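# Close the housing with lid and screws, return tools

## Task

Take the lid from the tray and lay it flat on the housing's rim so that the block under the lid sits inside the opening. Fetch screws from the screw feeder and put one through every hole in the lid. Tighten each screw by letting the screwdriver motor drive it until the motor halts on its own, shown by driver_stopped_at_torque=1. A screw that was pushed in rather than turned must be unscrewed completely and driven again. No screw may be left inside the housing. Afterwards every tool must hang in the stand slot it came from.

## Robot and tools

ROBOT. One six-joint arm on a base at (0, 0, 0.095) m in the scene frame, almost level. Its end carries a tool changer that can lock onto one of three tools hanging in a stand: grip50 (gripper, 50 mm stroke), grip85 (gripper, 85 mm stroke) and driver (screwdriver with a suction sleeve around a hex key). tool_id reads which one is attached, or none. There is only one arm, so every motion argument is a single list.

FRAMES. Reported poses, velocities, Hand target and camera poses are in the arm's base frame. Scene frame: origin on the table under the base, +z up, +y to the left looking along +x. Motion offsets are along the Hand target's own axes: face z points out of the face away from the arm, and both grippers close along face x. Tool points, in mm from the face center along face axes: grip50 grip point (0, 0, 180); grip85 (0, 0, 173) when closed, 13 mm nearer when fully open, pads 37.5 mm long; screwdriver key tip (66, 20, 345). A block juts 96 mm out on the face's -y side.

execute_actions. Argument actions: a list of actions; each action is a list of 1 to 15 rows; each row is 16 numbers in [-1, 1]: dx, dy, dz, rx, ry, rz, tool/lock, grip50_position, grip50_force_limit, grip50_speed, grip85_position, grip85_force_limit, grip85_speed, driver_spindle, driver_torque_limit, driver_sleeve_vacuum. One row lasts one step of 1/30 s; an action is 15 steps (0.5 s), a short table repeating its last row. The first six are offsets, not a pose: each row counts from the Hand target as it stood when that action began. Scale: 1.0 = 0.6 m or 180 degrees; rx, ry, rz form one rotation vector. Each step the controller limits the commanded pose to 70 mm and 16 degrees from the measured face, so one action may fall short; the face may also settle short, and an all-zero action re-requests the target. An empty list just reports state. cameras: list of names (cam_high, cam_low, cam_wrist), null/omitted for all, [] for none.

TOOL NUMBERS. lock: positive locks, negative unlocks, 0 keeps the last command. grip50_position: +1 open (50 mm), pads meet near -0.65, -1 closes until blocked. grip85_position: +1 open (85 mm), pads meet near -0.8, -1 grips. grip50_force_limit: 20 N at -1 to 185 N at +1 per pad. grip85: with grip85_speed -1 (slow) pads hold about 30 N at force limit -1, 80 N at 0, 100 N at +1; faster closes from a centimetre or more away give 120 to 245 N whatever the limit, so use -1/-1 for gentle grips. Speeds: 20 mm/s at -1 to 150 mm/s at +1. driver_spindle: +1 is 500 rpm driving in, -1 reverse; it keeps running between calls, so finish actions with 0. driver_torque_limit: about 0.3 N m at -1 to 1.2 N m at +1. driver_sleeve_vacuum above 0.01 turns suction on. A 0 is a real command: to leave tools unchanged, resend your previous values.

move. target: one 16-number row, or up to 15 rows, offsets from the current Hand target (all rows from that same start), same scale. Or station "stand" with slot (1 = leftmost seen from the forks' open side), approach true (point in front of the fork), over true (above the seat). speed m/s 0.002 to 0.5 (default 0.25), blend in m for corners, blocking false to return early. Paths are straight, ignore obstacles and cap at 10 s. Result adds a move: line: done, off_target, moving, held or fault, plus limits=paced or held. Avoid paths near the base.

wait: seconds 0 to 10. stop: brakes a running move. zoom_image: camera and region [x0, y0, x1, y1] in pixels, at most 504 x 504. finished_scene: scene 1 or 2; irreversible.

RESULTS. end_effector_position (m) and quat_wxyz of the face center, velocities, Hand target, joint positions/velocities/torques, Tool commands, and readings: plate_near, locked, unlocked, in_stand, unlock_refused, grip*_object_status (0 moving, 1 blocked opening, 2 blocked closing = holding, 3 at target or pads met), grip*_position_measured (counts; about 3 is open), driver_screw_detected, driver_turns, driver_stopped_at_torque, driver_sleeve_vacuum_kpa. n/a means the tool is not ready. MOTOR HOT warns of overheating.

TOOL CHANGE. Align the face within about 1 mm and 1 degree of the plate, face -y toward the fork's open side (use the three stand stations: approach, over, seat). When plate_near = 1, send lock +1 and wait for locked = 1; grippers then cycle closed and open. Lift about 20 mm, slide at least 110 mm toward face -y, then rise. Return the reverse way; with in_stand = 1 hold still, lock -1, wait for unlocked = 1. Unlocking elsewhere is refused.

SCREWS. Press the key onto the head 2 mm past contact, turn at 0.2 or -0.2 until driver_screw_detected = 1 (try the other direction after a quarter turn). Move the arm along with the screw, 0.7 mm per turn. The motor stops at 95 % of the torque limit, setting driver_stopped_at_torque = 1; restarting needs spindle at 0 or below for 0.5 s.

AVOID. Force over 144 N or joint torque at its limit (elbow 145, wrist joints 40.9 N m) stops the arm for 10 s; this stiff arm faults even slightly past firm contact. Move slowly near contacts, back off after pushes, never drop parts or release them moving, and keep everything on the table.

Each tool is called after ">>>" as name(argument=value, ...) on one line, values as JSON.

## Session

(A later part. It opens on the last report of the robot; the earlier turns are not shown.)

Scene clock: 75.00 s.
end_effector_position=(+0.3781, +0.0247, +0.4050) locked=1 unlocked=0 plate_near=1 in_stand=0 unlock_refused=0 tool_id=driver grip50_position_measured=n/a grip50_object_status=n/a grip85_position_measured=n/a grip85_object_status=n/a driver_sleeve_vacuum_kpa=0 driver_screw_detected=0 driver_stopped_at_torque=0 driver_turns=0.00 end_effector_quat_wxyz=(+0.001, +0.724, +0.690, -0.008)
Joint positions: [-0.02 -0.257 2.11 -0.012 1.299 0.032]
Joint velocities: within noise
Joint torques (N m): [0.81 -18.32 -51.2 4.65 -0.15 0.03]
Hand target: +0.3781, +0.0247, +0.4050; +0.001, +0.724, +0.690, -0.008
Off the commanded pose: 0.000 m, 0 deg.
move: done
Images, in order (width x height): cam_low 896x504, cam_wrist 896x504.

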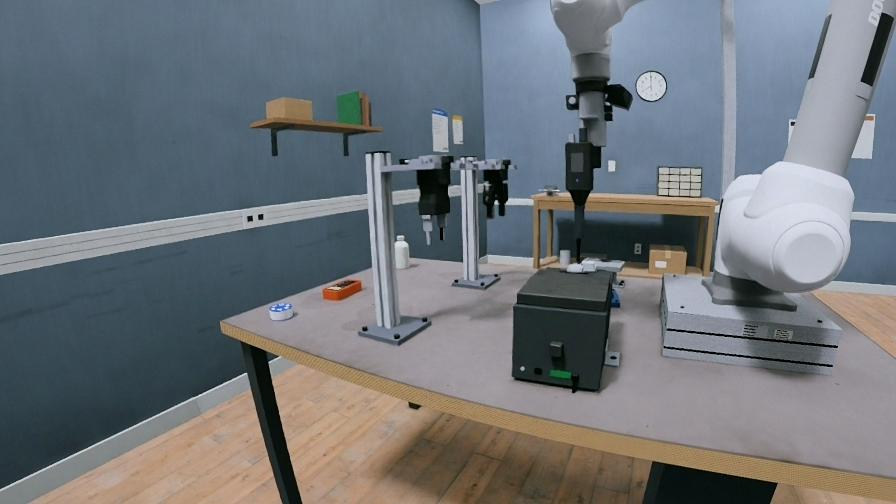

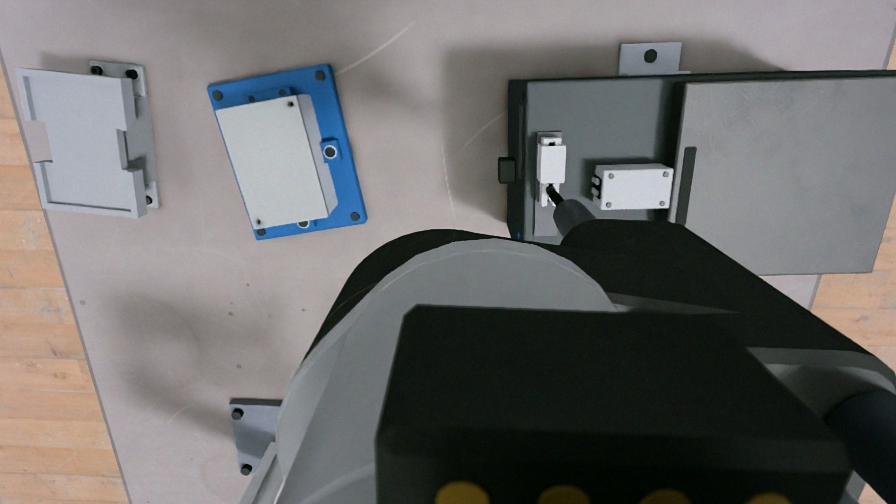

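>>> move(target=[0,0,0.005,0,0,0,0,1,1,1,1,-0.1,-1,0,0,1], speed=0.02, cameras=["cam_wrist", "cam_low"])

>>> zoom_image(camera="cam_wrist", region=[538, 178, 568, 203])

>>> zoom_image(camera="cam_low", region=[560, 240, 600, 275])

Scene clock: 76.07 s.
end_effector_position=(+0.3781, +0.0247, +0.4020) locked=1 unlocked=0 plate_near=1 in_stand=0 unlock_refused=0 tool_id=driver grip50_position_measured=n/a grip50_object_status=n/a grip85_position_measured=n/a grip85_object_status=n/a driver_sleeve_vacuum_kpa=14 driver_screw_detected=0 driver_stopped_at_torque=0 driver_turns=0.00 end_effector_quat_wxyz=(+0.001, +0.724, +0.690, -0.008)
Joint positions: [-0.02 -0.255 2.114 -0.012 1.293 0.032]
Joint velocities: within noise
Joint torques (N m): [1.14 -17.98 -49.92 4.57 -0.12 0.04]
Hand target: +0.3781, +0.0247, +0.4020; +0.001, +0.724, +0.690, -0.008
Off the commanded pose: 0.000 m, 0 deg.
move: done
Images, in order (width x height): cam_low 896x504, cam_wrist 896x504.

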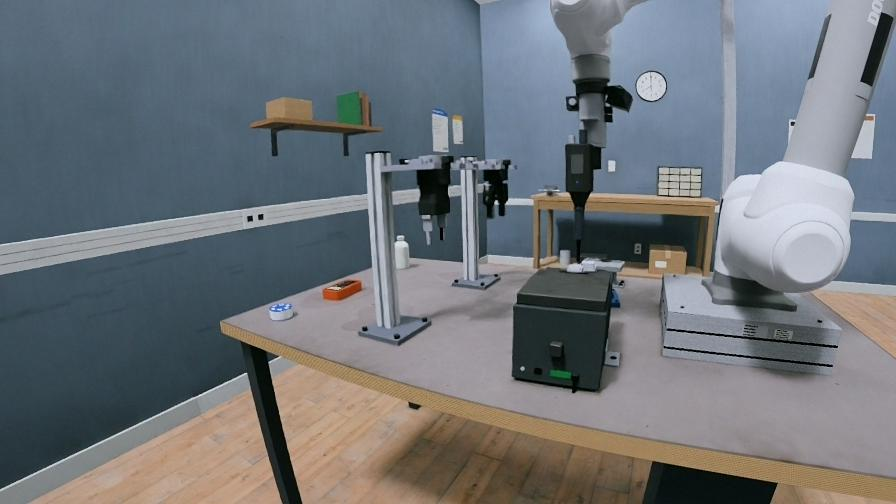

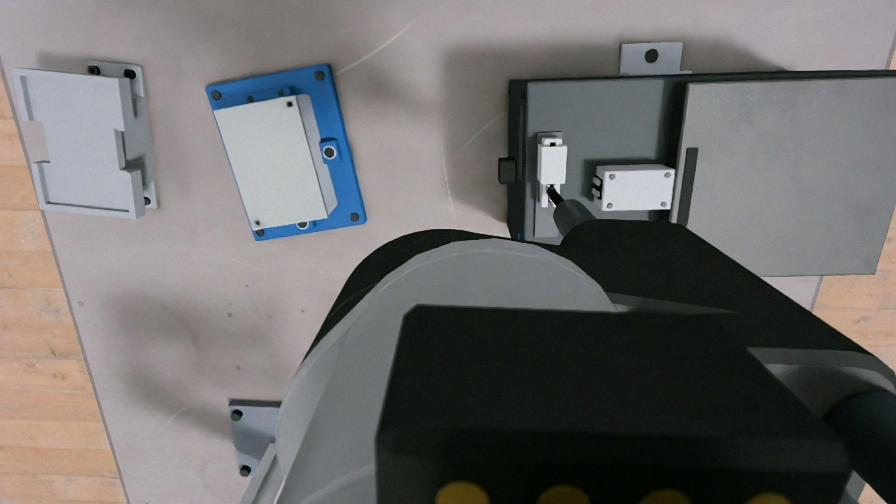

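Scaled by 16.800 from the camera's 896x504 image, which has a finer 1280x720 frame.

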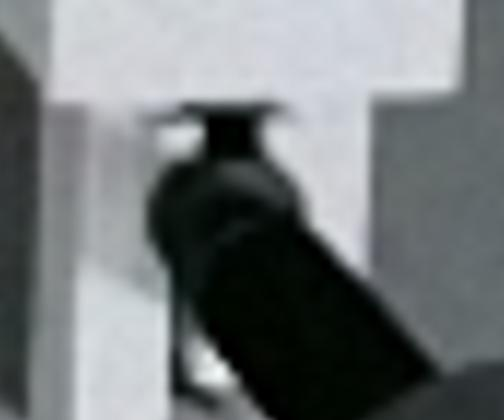

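Scaled by 12.600 from the camera's 896x504 image, which has a finer 1280x720 frame.

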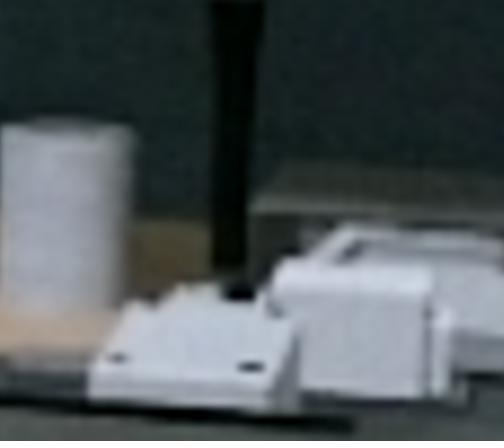

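>>> move(target=[0,0,0.0035,0,0,0,0,1,1,1,1,-0.1,-1,0,0,1], speed=0.02, cameras=["cam_wrist", "cam_low"])

>>> zoom_image(camera="cam_wrist", region=[538, 178, 568, 203])

>>> zoom_image(camera="cam_low", region=[560, 240, 600, 275])

Scene clock: 77.03 s.
end_effector_position=(+0.3781, +0.0247, +0.4000) locked=1 unlocked=0 plate_near=1 in_stand=0 unlock_refused=0 tool_id=driver grip50_position_measured=n/a grip50_object_status=n/a grip85_position_measured=n/a grip85_object_status=n/a driver_sleeve_vacuum_kpa=14 driver_screw_detected=0 driver_stopped_at_torque=0 driver_turns=0.00 end_effector_quat_wxyz=(+0.001, +0.724, +0.690, -0.008)
Joint positions: [-0.02 -0.254 2.117 -0.012 1.288 0.032]
Joint velocities: within noise
Joint torques (N m): [1.04 -14.55 -45.19 4.12 -0.4 0.03]
Hand target: +0.3781, +0.0247, +0.3999; +0.001, +0.724, +0.690, -0.008
Off the commanded pose: 0.000 m, 0 deg.
move: done
Images, in order (width x height): cam_low 896x504, cam_wrist 896x504.

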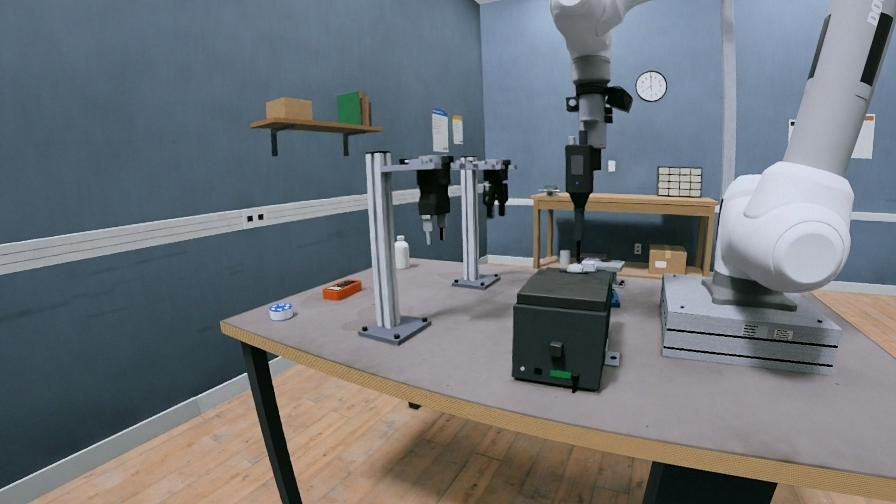

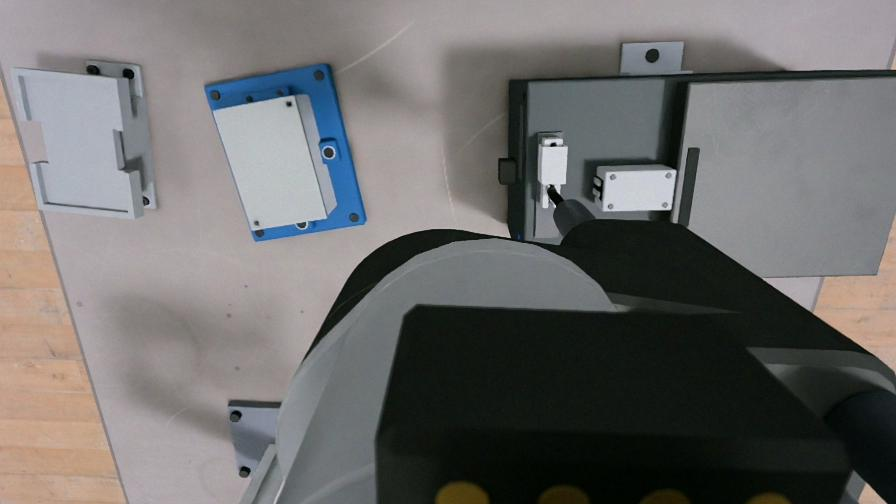

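Scaled by 16.800 from the camera's 896x504 image, which has a finer 1280x720 frame.

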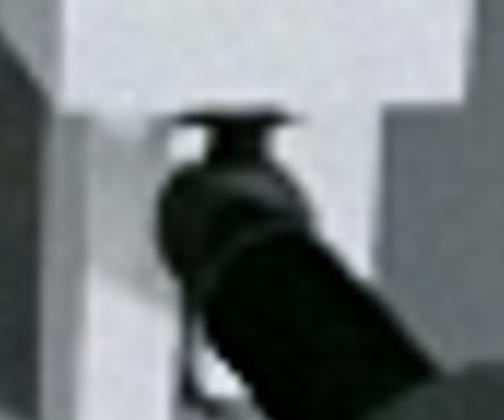

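Scaled by 12.600 from the camera's 896x504 image, which has a finer 1280x720 frame.

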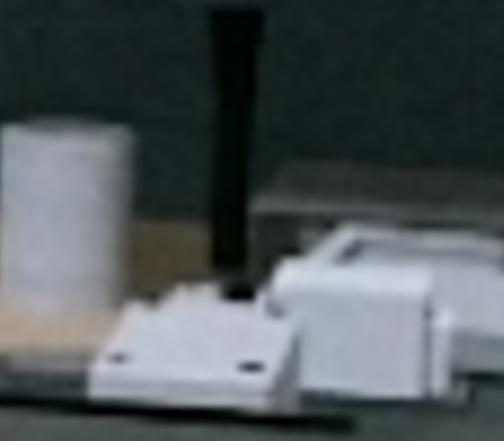

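>>> execute_actions(actions=[[[0,0,0.0008,0,0,0,0,1,1,1,1,-0.1,-1,0.15,0,1],[0,0,0.0008,0,0,0,0,1,1,1,1,-0.1,-1,0.15,0,1],[0,0,0.0008,0,0,0,0,1,1,1,1,-0.1,-1,0.15,0,1],[0,0,0.0008,0,0,0,0,1,1,1,1,-0.1,-1,0.15,0,1],[0,0,0.0008,0,0,0,0,1,1,1,1,-0.1,-1,0.15,0,1],[0,0,0.0008,0,0,0,0,1,1,1,1,-0.1,-1,0.15,0,1],[0,0,0.0008,0,0,0,0,1,1,1,1,-0.1,-1,0.15,0,1],[0,0,0.0008,0,0,0,0,1,1,1,1,-0.1,-1,0.15,0,1],[0,0,0.0008,0,0,0,0,1,1,1,1,-0.1,-1,0.15,0,1],[0,0,0.0008,0,0,0,0,1,1,1,1,-0.1,-1,0.15,0,1],[0,0,0.0008,0,0,0,0,1,1,1,1,-0.1,-1,0.15,0,1],[0,0,0.0008,0,0,0,0,1,1,1,1,-0.1,-1,0.15,0,1],[0,0,0.0008,0,0,0,0,1,1,1,1,-0.1,-1,0,0,1]]], cameras=["cam_wrist"])

>>> zoom_image(camera="cam_wrist", region=[538, 178, 568, 203])

Scene clock: 78.10 s.
end_effector_position=(+0.3781, +0.0247, +0.3995) locked=1 unlocked=0 plate_near=1 in_stand=0 unlock_refused=0 tool_id=driver grip50_position_measured=n/a grip50_object_status=n/a grip85_position_measured=n/a grip85_object_status=n/a driver_sleeve_vacuum_kpa=14 driver_screw_detected=0 driver_stopped_at_torque=0 driver_turns=0.47 end_effector_quat_wxyz=(+0.001, +0.724, +0.690, -0.008)
Joint positions: [-0.02 -0.254 2.118 -0.012 1.287 0.032]
Joint velocities: within noise
Joint torques (N m): [2.54 -2.91 -28.97 3.72 0.49 0.04]
Hand target: +0.3781, +0.0247, +0.3995; +0.001, +0.724, +0.690, -0.008
Off the commanded pose: 0.000 m, 0 deg.
Step readings (end_effector_position):
0: (+0.3781, +0.0247, +0.3999)
1: (+0.3781, +0.0247, +0.3999)
2: (+0.3781, +0.0247, +0.3998)
4: (+0.3781, +0.0247, +0.3996)
8: (+0.3781, +0.0247, +0.3996)
15: (+0.3781, +0.0247, +0.3995)
Images, in order (width x height): cam_wrist 896x504.

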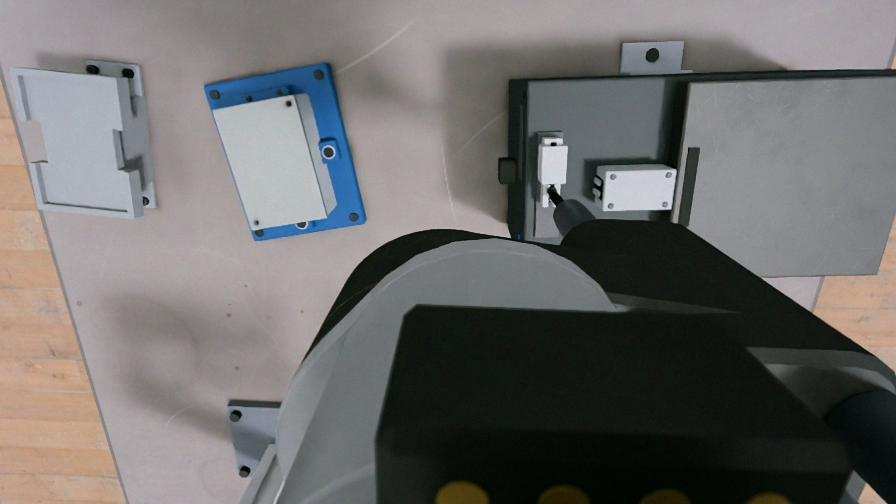

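Scaled by 16.800 from the camera's 896x504 image, which has a finer 1280x720 frame.

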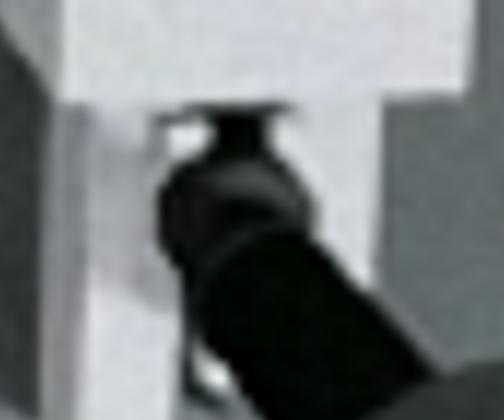

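>>> execute_actions(actions=[[[0,0,-0.0005,0,0,0,0,1,1,1,1,-0.1,-1,-0.12,0,1],[0,0,-0.0005,0,0,0,0,1,1,1,1,-0.1,-1,-0.12,0,1],[0,0,-0.0005,0,0,0,0,1,1,1,1,-0.1,-1,-0.12,0,1],[0,0,-0.0005,0,0,0,0,1,1,1,1,-0.1,-1,-0.12,0,1],[0,0,-0.0005,0,0,0,0,1,1,1,1,-0.1,-1,-0.12,0,1],[0,0,-0.0005,0,0,0,0,1,1,1,1,-0.1,-1,-0.12,0,1],[0,0,-0.0005,0,0,0,0,1,1,1,1,-0.1,-1,-0.12,0,1],[0,0,-0.0005,0,0,0,0,1,1,1,1,-0.1,-1,-0.12,0,1],[0,0,-0.0005,0,0,0,0,1,1,1,1,-0.1,-1,-0.12,0,1],[0,0,-0.0005,0,0,0,0,1,1,1,1,-0.1,-1,-0.12,0,1],[0,0,-0.0005,0,0,0,0,1,1,1,1,-0.1,-1,-0.12,0,1],[0,0,-0.0005,0,0,0,0,1,1,1,1,-0.1,-1,-0.12,0,1],[0,0,-0.0005,0,0,0,0,1,1,1,1,-0.1,-1,0,0,1]]], cameras=[])

Scene clock: 79.13 s.
end_effector_position=(+0.3781, +0.0247, +0.3997) locked=1 unlocked=0 plate_near=1 in_stand=0 unlock_refused=0 tool_id=driver grip50_position_measured=n/a grip50_object_status=n/a grip85_position_measured=n/a grip85_object_status=n/a driver_sleeve_vacuum_kpa=14 driver_screw_detected=0 driver_stopped_at_torque=0 driver_turns=0.09 end_effector_quat_wxyz=(+0.001, +0.724, +0.690, -0.008)
Joint positions: [-0.02 -0.254 2.118 -0.013 1.288 0.032]
Joint velocities: within noise
Joint torques (N m): [1.25 -17.42 -48.77 4.42 0.99 -0.11]
Hand target: +0.3781, +0.0247, +0.3998; +0.001, +0.724, +0.690, -0.008
Off the commanded pose: 0.000 m, 0 deg.
Step readings (end_effector_position):
0: (+0.3781, +0.0247, +0.3995)
1: (+0.3781, +0.0247, +0.3995)
2: (+0.3781, +0.0247, +0.3995)
4: (+0.3781, +0.0247, +0.3995)
8: (+0.3780, +0.0247, +0.3994)
15: (+0.3781, +0.0247, +0.3997)
No camera images: "cameras" was empty.

>>> execute_actions(actions=[], cameras=["cam_wrist", "cam_low"])

>>> zoom_image(camera="cam_wrist", region=[538, 178, 568, 203])

>>> zoom_image(camera="cam_low", region=[560, 240, 600, 275])

Scene clock: 79.27 s.
end_effector_position=(+0.3781, +0.0247, +0.3997) locked=1 unlocked=0 plate_near=1 in_stand=0 unlock_refused=0 tool_id=driver grip50_position_measured=n/a grip50_object_status=n/a grip85_position_measured=n/a grip85_object_status=n/a driver_sleeve_vacuum_kpa=14 driver_screw_detected=0 driver_stopped_at_torque=0 driver_turns=0.09 end_effector_quat_wxyz=(+0.001, +0.724, +0.690, -0.008)
Joint positions: [-0.02 -0.254 2.118 -0.013 1.288 0.032]
Joint velocities: within noise
Joint torques (N m): [1.16 -17.78 -48.69 4.41 1.03 -0.13]
Hand target: +0.3781, +0.0247, +0.3998; +0.001, +0.724, +0.690, -0.008
Tool commands: tool/lock=+0.0 tool/grip50_position=+1.0 tool/grip50_force_limit=+1.0 tool/grip50_speed=+1.0 tool/grip85_position=+1.0 tool/grip85_force_limit=-0.1 tool/grip85_speed=-1.0 tool/driver_spindle=+0.0 tool/driver_torque_limit=+0.0 tool/driver_sleeve_vacuum=+1.0
Off the commanded pose: 0.000 m, 0 deg.
Images, in order (width x height): cam_low 896x504, cam_wrist 896x504.

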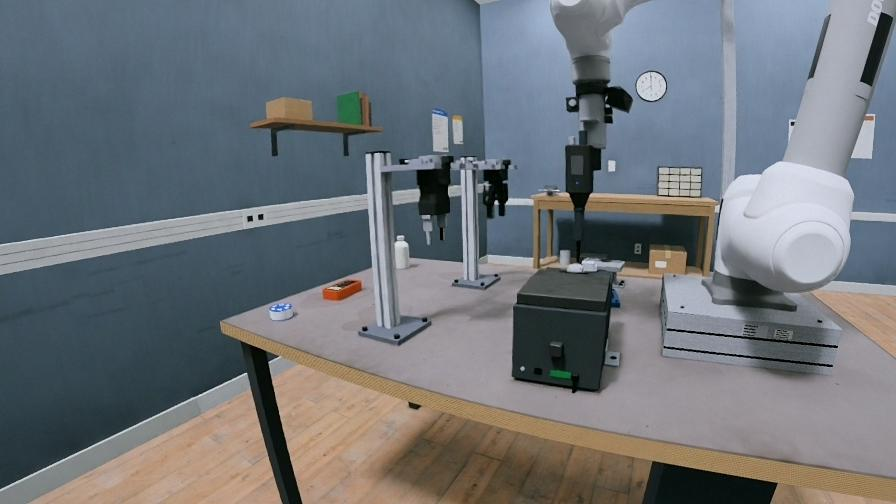

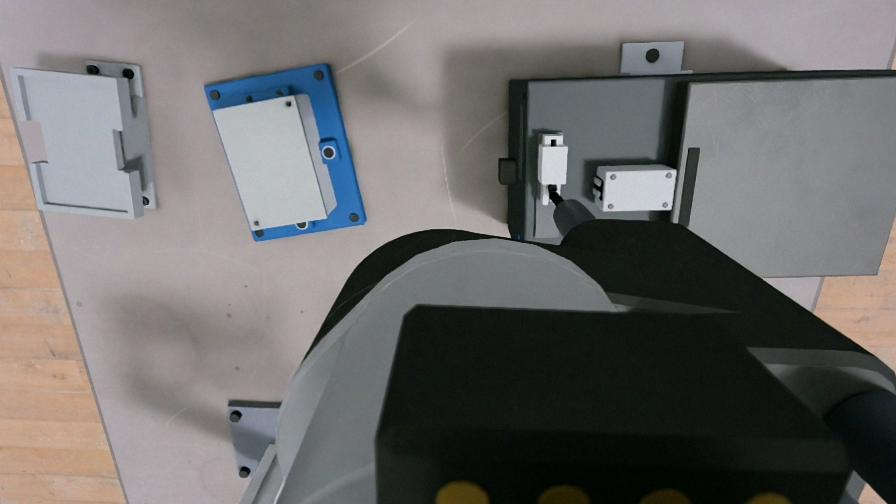

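Scaled by 16.800 from the camera's 896x504 image, which has a finer 1280x720 frame.

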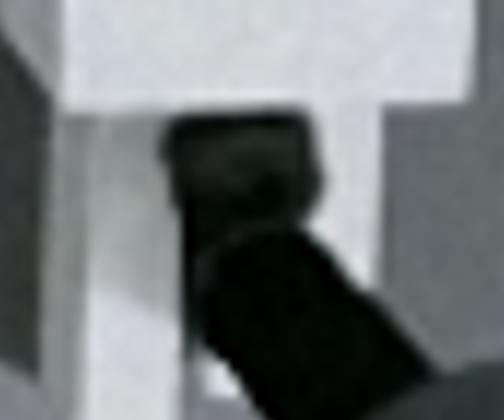

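Scaled by 12.600 from the camera's 896x504 image, which has a finer 1280x720 frame.

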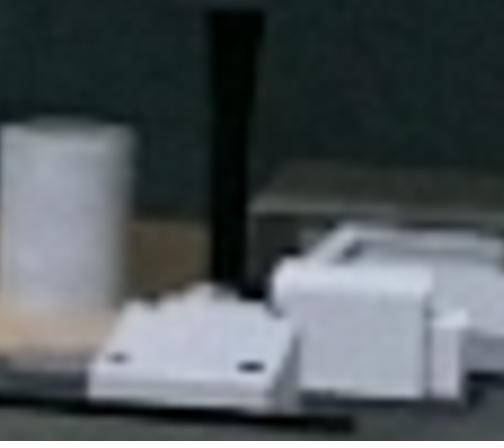

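>>> move(target=[0,0,-0.025,0,0,0,0,1,1,1,1,-0.1,-1,0,0,0], speed=0.03, cameras=["cam_wrist", "cam_low"])

>>> zoom_image(camera="cam_wrist", region=[530, 170, 566, 200])

>>> zoom_image(camera="cam_low", region=[560, 240, 600, 275])

Scene clock: 80.20 s.
end_effector_position=(+0.3782, +0.0249, +0.4147) locked=1 unlocked=0 plate_near=1 in_stand=0 unlock_refused=0 tool_id=driver grip50_position_measured=n/a grip50_object_status=n/a grip85_position_measured=n/a grip85_object_status=n/a driver_sleeve_vacuum_kpa=0 driver_screw_detected=0 driver_stopped_at_torque=0 driver_turns=0.09 end_effector_quat_wxyz=(+0.001, +0.724, +0.690, -0.008)
Joint positions: [-0.019 -0.261 2.095 -0.012 1.318 0.032]
Joint velocities: within noise
Joint torques (N m): [0.62 -21.19 -55.07 4.77 0.08 -0.04]
Hand target: +0.3782, +0.0249, +0.4148; +0.001, +0.724, +0.690, -0.008
Off the commanded pose: 0.000 m, 0 deg.
move: done
Images, in order (width x height): cam_low 896x504, cam_wrist 896x504.

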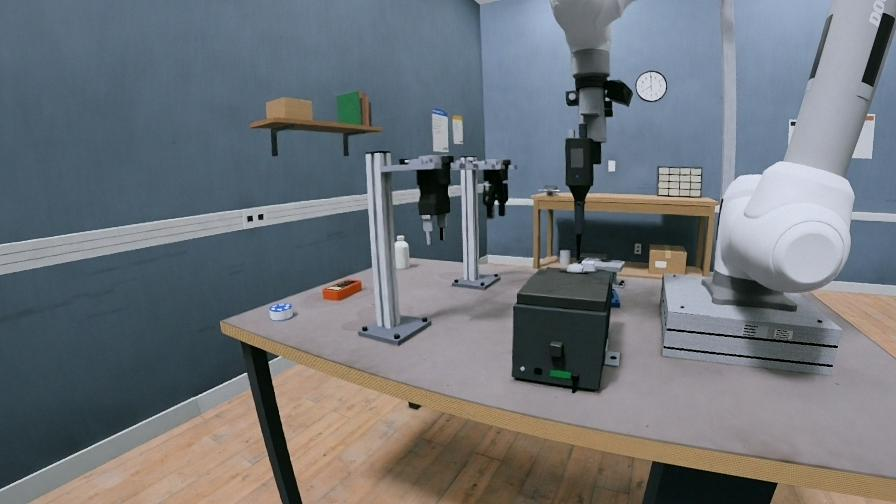

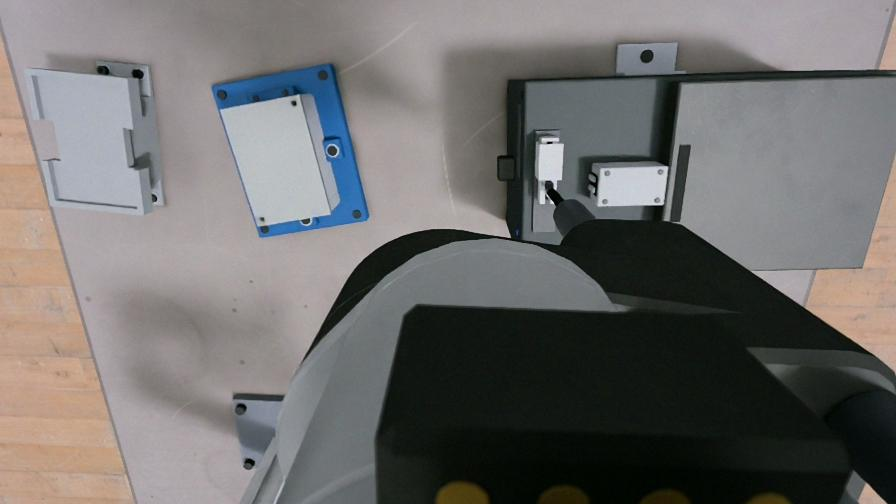

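Scaled by 14.000 from the camera's 896x504 image, which has a finer 1280x720 frame.

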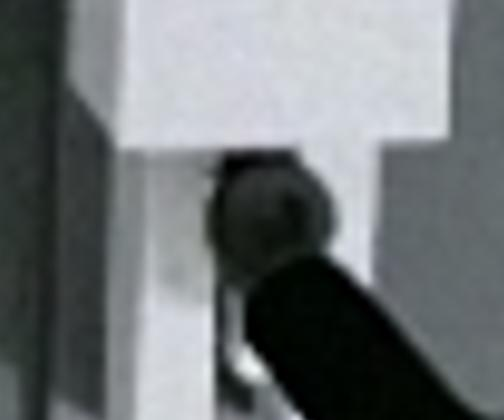

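Scaled by 12.600 from the camera's 896x504 image, which has a finer 1280x720 frame.

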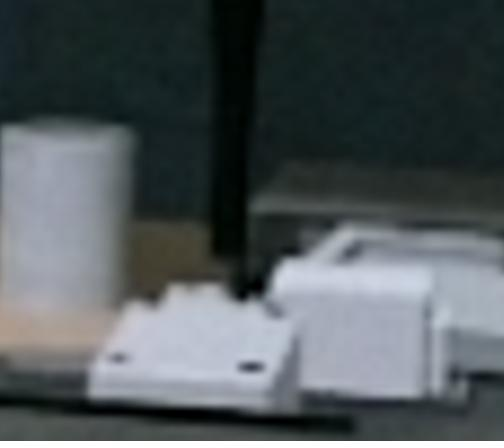

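>>> move(target=[0,0,-0.03,0,0,0,0,1,1,1,1,-0.1,-1,0,0,0], speed=0.06, cameras=["cam_wrist", "cam_low"])

>>> zoom_image(camera="cam_wrist", region=[524, 164, 560, 194])

>>> zoom_image(camera="cam_low", region=[560, 240, 600, 275])

Scene clock: 81.47 s.
end_effector_position=(+0.3784, +0.0251, +0.4327) locked=1 unlocked=0 plate_near=1 in_stand=0 unlock_refused=0 tool_id=driver grip50_position_measured=n/a grip50_object_status=n/a grip85_position_measured=n/a grip85_object_status=n/a driver_sleeve_vacuum_kpa=0 driver_screw_detected=0 driver_stopped_at_torque=0 driver_turns=0.09 end_effector_quat_wxyz=(+0.001, +0.724, +0.690, -0.008)
Joint positions: [-0.019 -0.269 2.067 -0.012 1.354 0.032]
Joint velocities: within noise
Joint torques (N m): [1 -21.01 -55.67 4.86 0 -0.01]
Hand target: +0.3784, +0.0251, +0.4328; +0.001, +0.724, +0.690, -0.008
Off the commanded pose: 0.000 m, 0 deg.
move: done
Images, in order (width x height): cam_low 896x504, cam_wrist 896x504.

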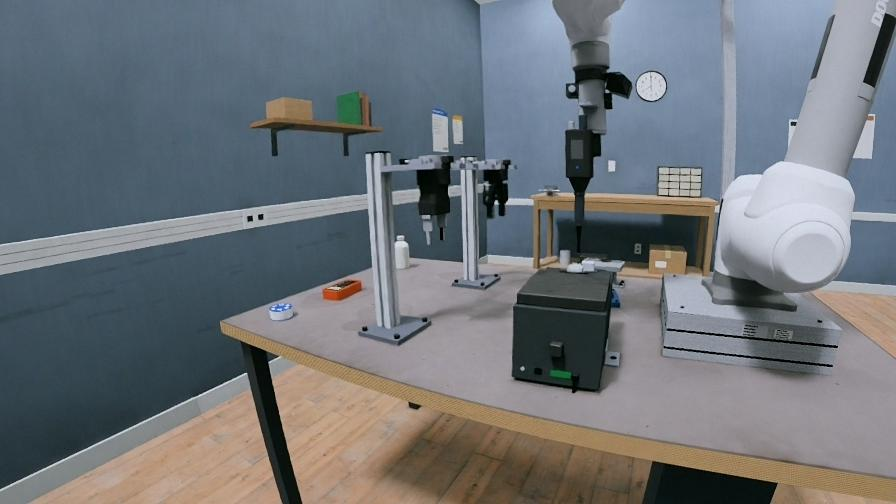

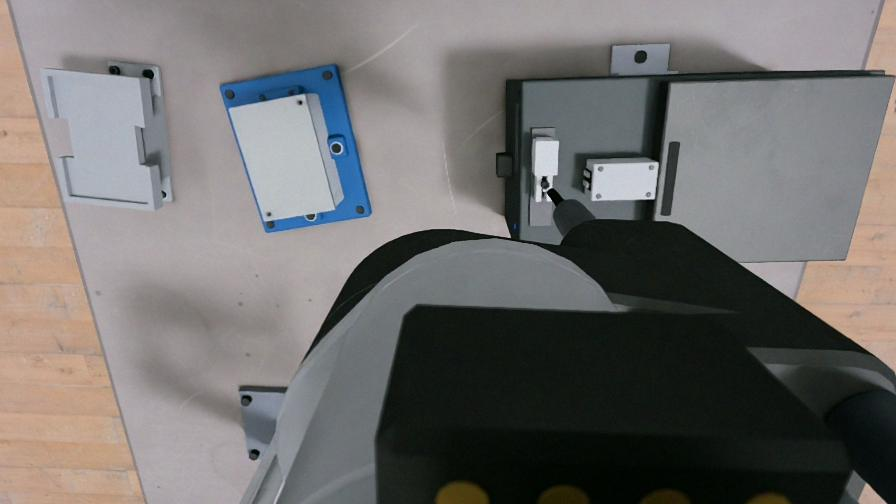

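Scaled by 14.000 from the camera's 896x504 image, which has a finer 1280x720 frame.

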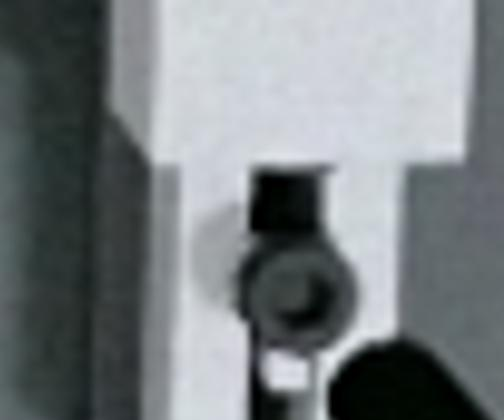

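Scaled by 12.600 from the camera's 896x504 image, which has a finer 1280x720 frame.

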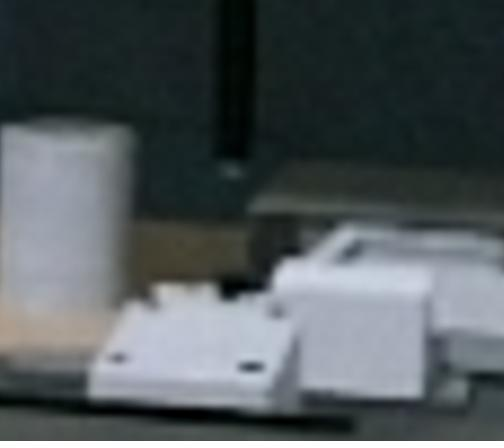

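>>> zoom_image(camera="cam_low", region=[570, 250, 590, 268])

>>> zoom_image(camera="cam_wrist", region=[536, 176, 556, 194])

Scaled by 25.200 from the camera's 896x504 image, which has a finer 1280x720 frame.

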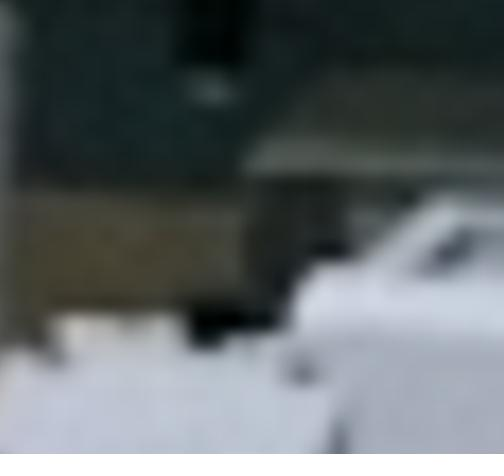

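Scaled by 25.200 from the camera's 896x504 image, which has a finer 1280x720 frame.

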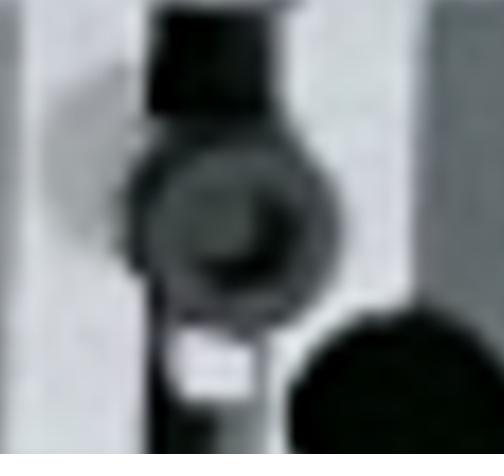

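>>> zoom_image(camera="cam_wrist", region=[545, 184, 573, 208])

Scaled by 18.000 from the camera's 896x504 image, which has a finer 1280x720 frame.

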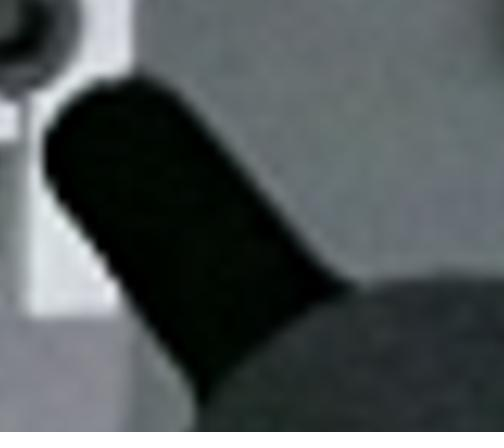

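>>> move(target=[0.0031,0.0041,0.0367,0,0,0,0,1,1,1,1,-0.1,-1,0,0,0], speed=0.06, cameras=["cam_wrist", "cam_low"])

>>> zoom_image(camera="cam_wrist", region=[538, 178, 568, 203])

>>> zoom_image(camera="cam_low", region=[570, 250, 590, 268])

Scene clock: 85.63 s.
end_effector_position=(+0.3807, +0.0266, +0.4107) locked=1 unlocked=0 plate_near=1 in_stand=0 unlock_refused=0 tool_id=driver grip50_position_measured=n/a grip50_object_status=n/a grip85_position_measured=n/a grip85_object_status=n/a driver_sleeve_vacuum_kpa=0 driver_screw_detected=0 driver_stopped_at_torque=0 driver_turns=0.09 end_effector_quat_wxyz=(+0.001, +0.724, +0.690, -0.008)
Joint positions: [-0.015 -0.255 2.098 -0.012 1.309 0.037]
Joint velocities: within noise
Joint torques (N m): [1.05 -20.22 -52.41 4.55 -0.13 0.04]
Hand target: +0.3807, +0.0266, +0.4107; +0.001, +0.724, +0.690, -0.008
Off the commanded pose: 0.000 m, 0 deg.
move: done
Images, in order (width x height): cam_low 896x504, cam_wrist 896x504.

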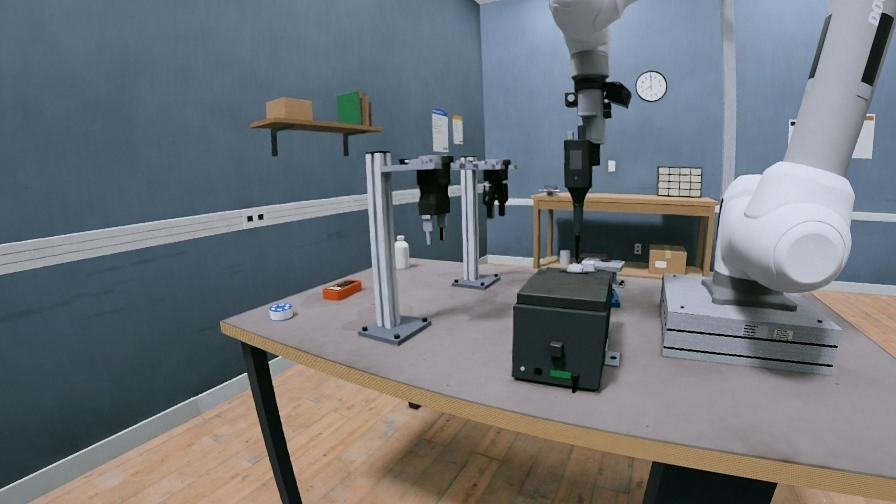

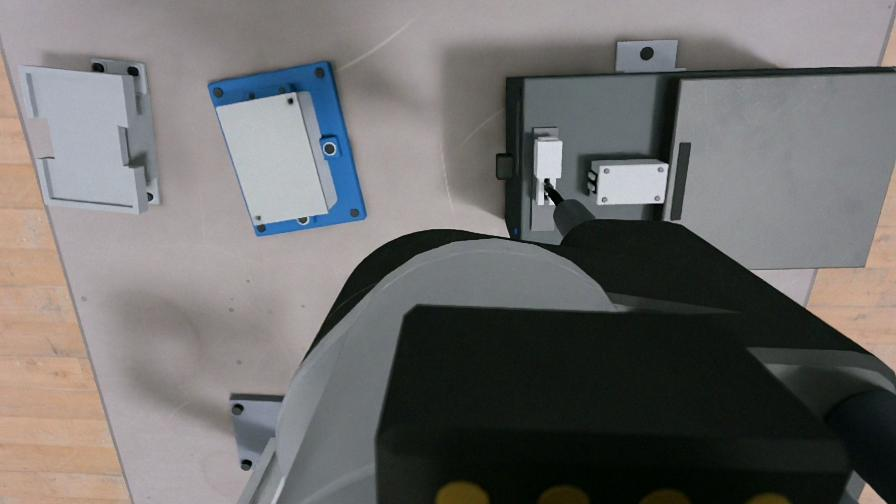

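Scaled by 16.800 from the camera's 896x504 image, which has a finer 1280x720 frame.

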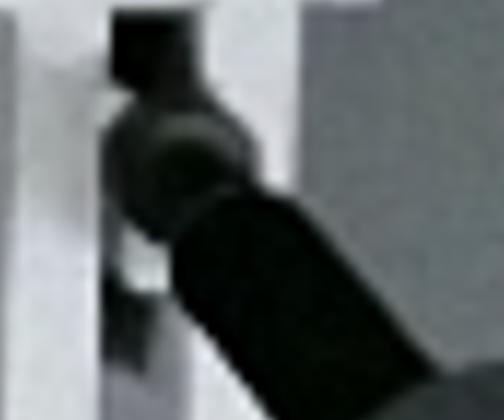

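Scaled by 25.200 from the camera's 896x504 image, which has a finer 1280x720 frame.

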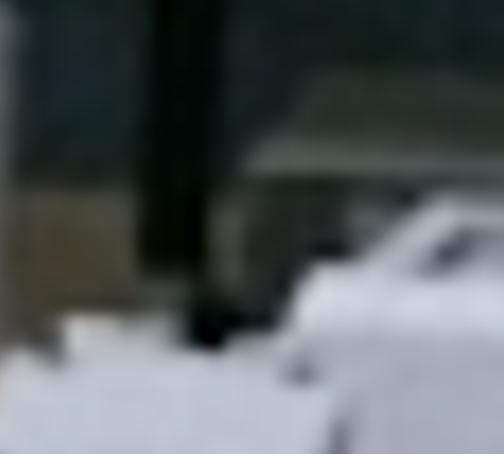

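>>> zoom_image(camera="cam_wrist", region=[541, 180, 557, 194])

Scaled by 31.500 from the camera's 896x504 image, which has a finer 1280x720 frame.

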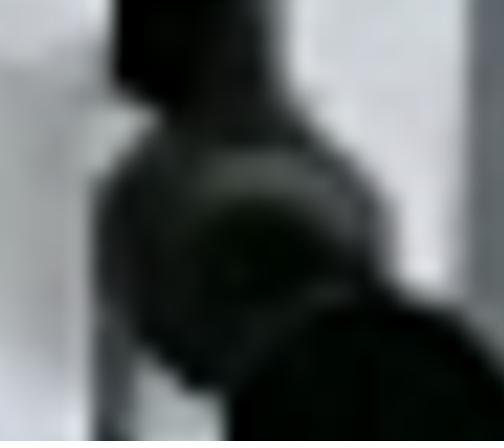

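>>> move(target=[0.0008,0,0.0108,0,0,0,0,1,1,1,1,-0.1,-1,0,0,0], speed=0.03, cameras=["cam_wrist", "cam_low"])

>>> zoom_image(camera="cam_wrist", region=[541, 180, 561, 198])

>>> zoom_image(camera="cam_low", region=[570, 250, 590, 268])

Scene clock: 88.47 s.
end_effector_position=(+0.3807, +0.0270, +0.4042) locked=1 unlocked=0 plate_near=1 in_stand=0 unlock_refused=0 tool_id=driver grip50_position_measured=n/a grip50_object_status=n/a grip85_position_measured=n/a grip85_object_status=n/a driver_sleeve_vacuum_kpa=0 driver_screw_detected=0 driver_stopped_at_torque=0 driver_turns=0.09 end_effector_quat_wxyz=(+0.001, +0.724, +0.690, -0.008)
Joint positions: [-0.014 -0.251 2.107 -0.012 1.296 0.038]
Joint velocities: within noise
Joint torques (N m): [1.18 -18.58 -50.04 4.83 -0.07 -0.03]
Hand target: +0.3807, +0.0270, +0.4042; +0.001, +0.724, +0.690, -0.008
Off the commanded pose: 0.000 m, 0 deg.
move: done
Images, in order (width x height): cam_low 896x504, cam_wrist 896x504.

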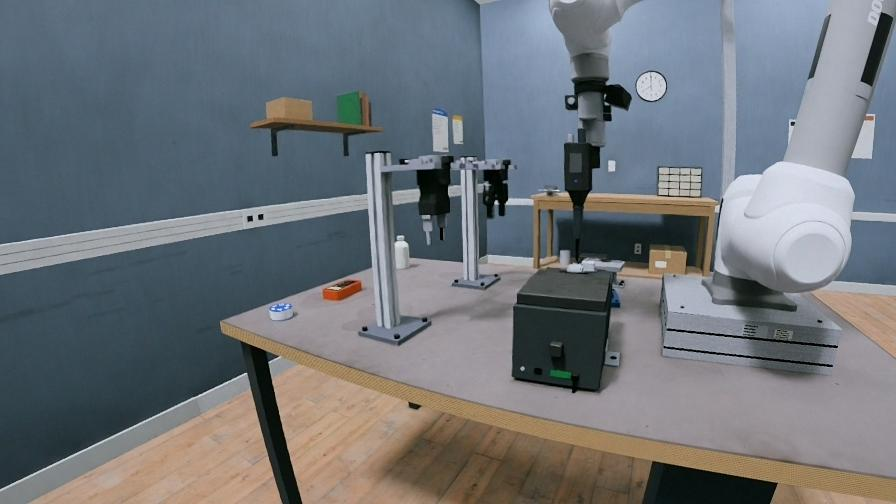

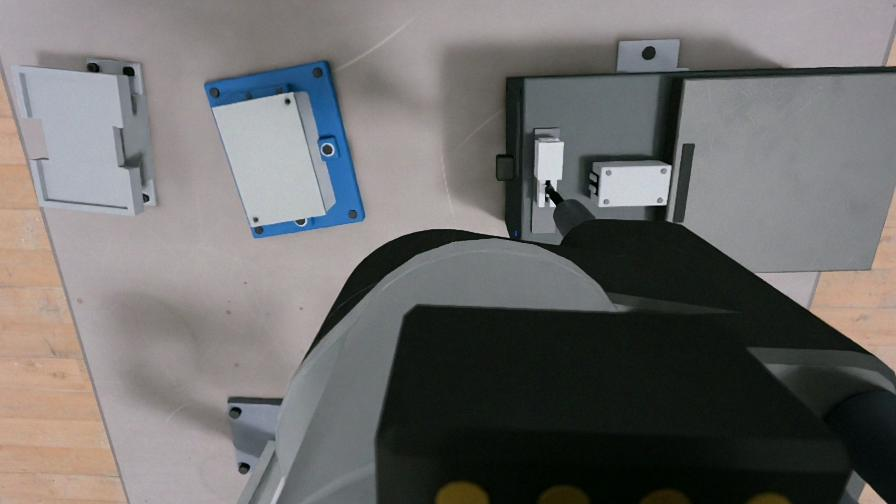

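Scaled by 25.200 from the camera's 896x504 image, which has a finer 1280x720 frame.

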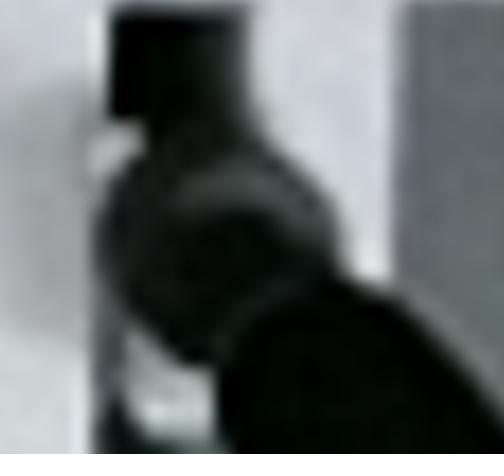

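Scaled by 25.200 from the camera's 896x504 image, which has a finer 1280x720 frame.

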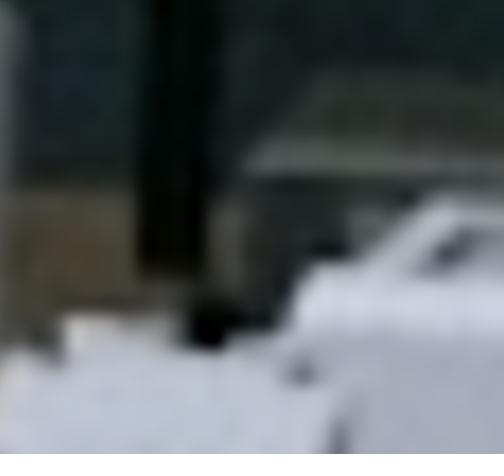

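>>> execute_actions(actions=[])

Scene clock: 89.10 s.
end_effector_position=(+0.3807, +0.0270, +0.4042) locked=1 unlocked=0 plate_near=1 in_stand=0 unlock_refused=0 tool_id=driver grip50_position_measured=n/a grip50_object_status=n/a grip85_position_measured=n/a grip85_object_status=n/a driver_sleeve_vacuum_kpa=0 driver_screw_detected=0 driver_stopped_at_torque=0 driver_turns=0.09 end_effector_quat_wxyz=(+0.001, +0.724, +0.690, -0.008)
Joint positions: [-0.014 -0.251 2.107 -0.012 1.296 0.038]
Joint velocities: within noise
Joint torques (N m): [1.76 -18.46 -50.17 4.78 -0.1 -0.01]
Hand target: +0.3807, +0.0270, +0.4042; +0.001, +0.724, +0.690, -0.008
Tool commands: tool/lock=+0.0 tool/grip50_position=+1.0 tool/grip50_force_limit=+1.0 tool/grip50_speed=+1.0 tool/grip85_position=+1.0 tool/grip85_force_limit=-0.1 tool/grip85_speed=-1.0 tool/driver_spindle=+0.0 tool/driver_torque_limit=+0.0 tool/driver_sleeve_vacuum=+0.0
Off the commanded pose: 0.000 m, 0 deg.

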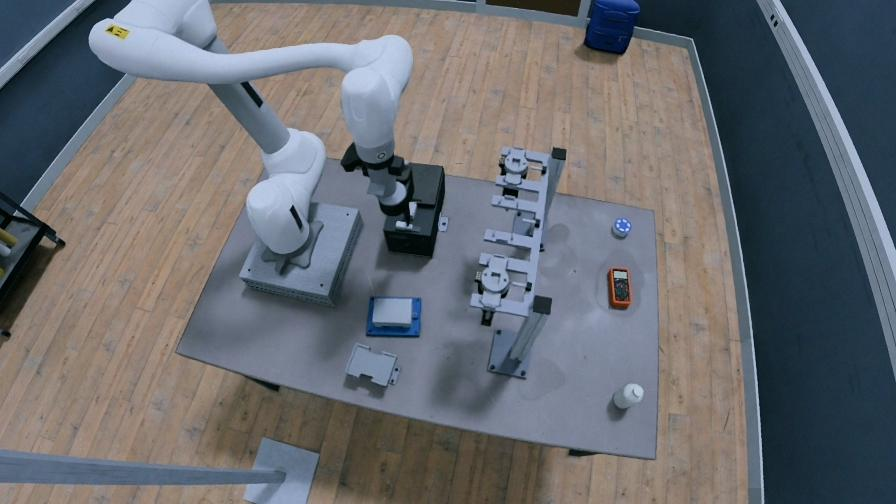

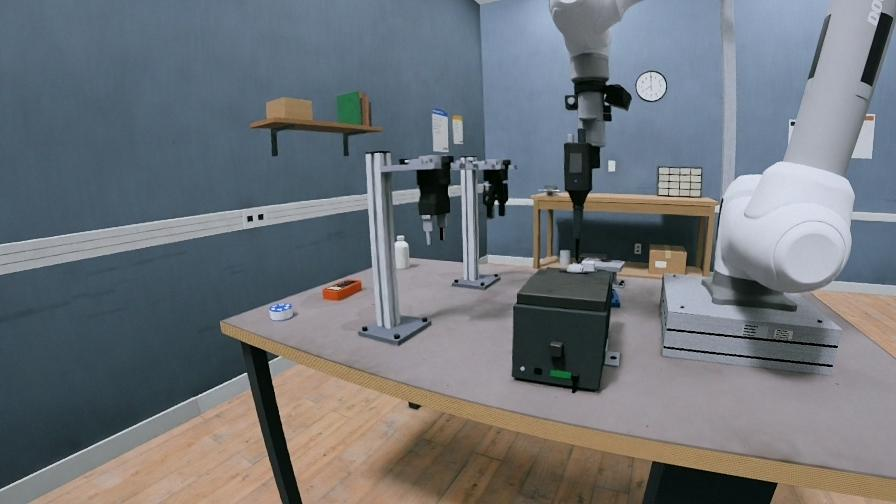

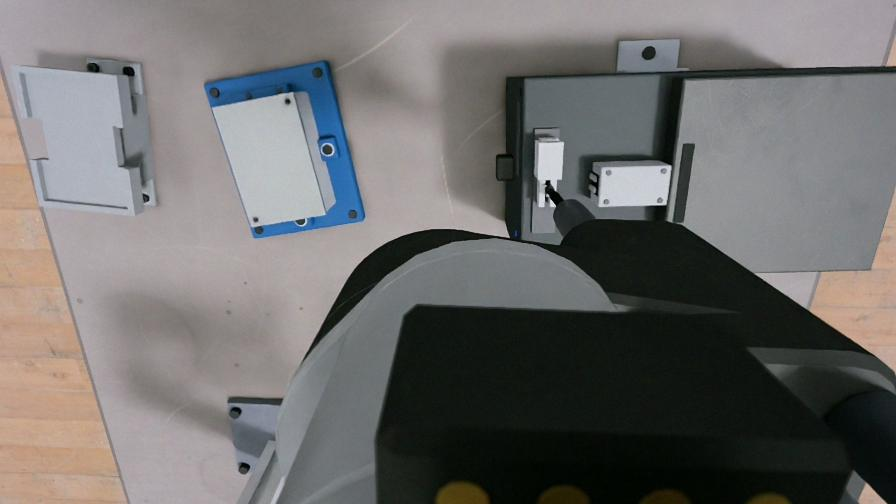

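>>> zoom_image(camera="cam_wrist", region=[536, 174, 564, 206])

>>> zoom_image(camera="cam_low", region=[565, 250, 595, 276])

Scaled by 15.750 from the camera's 896x504 image, which has a finer 1280x720 frame.

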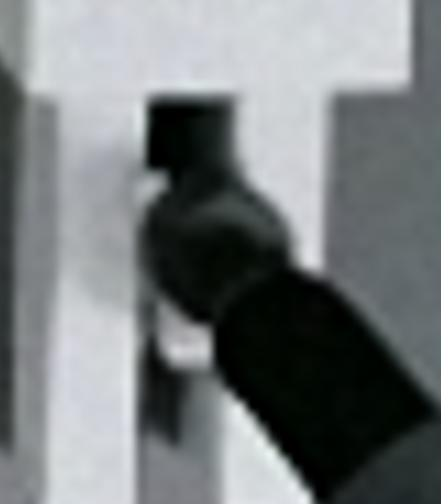

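Scaled by 16.800 from the camera's 896x504 image, which has a finer 1280x720 frame.

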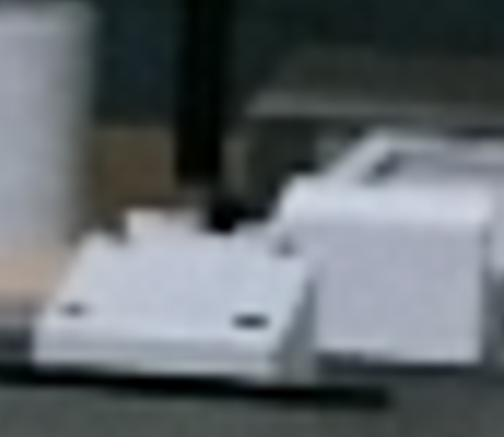

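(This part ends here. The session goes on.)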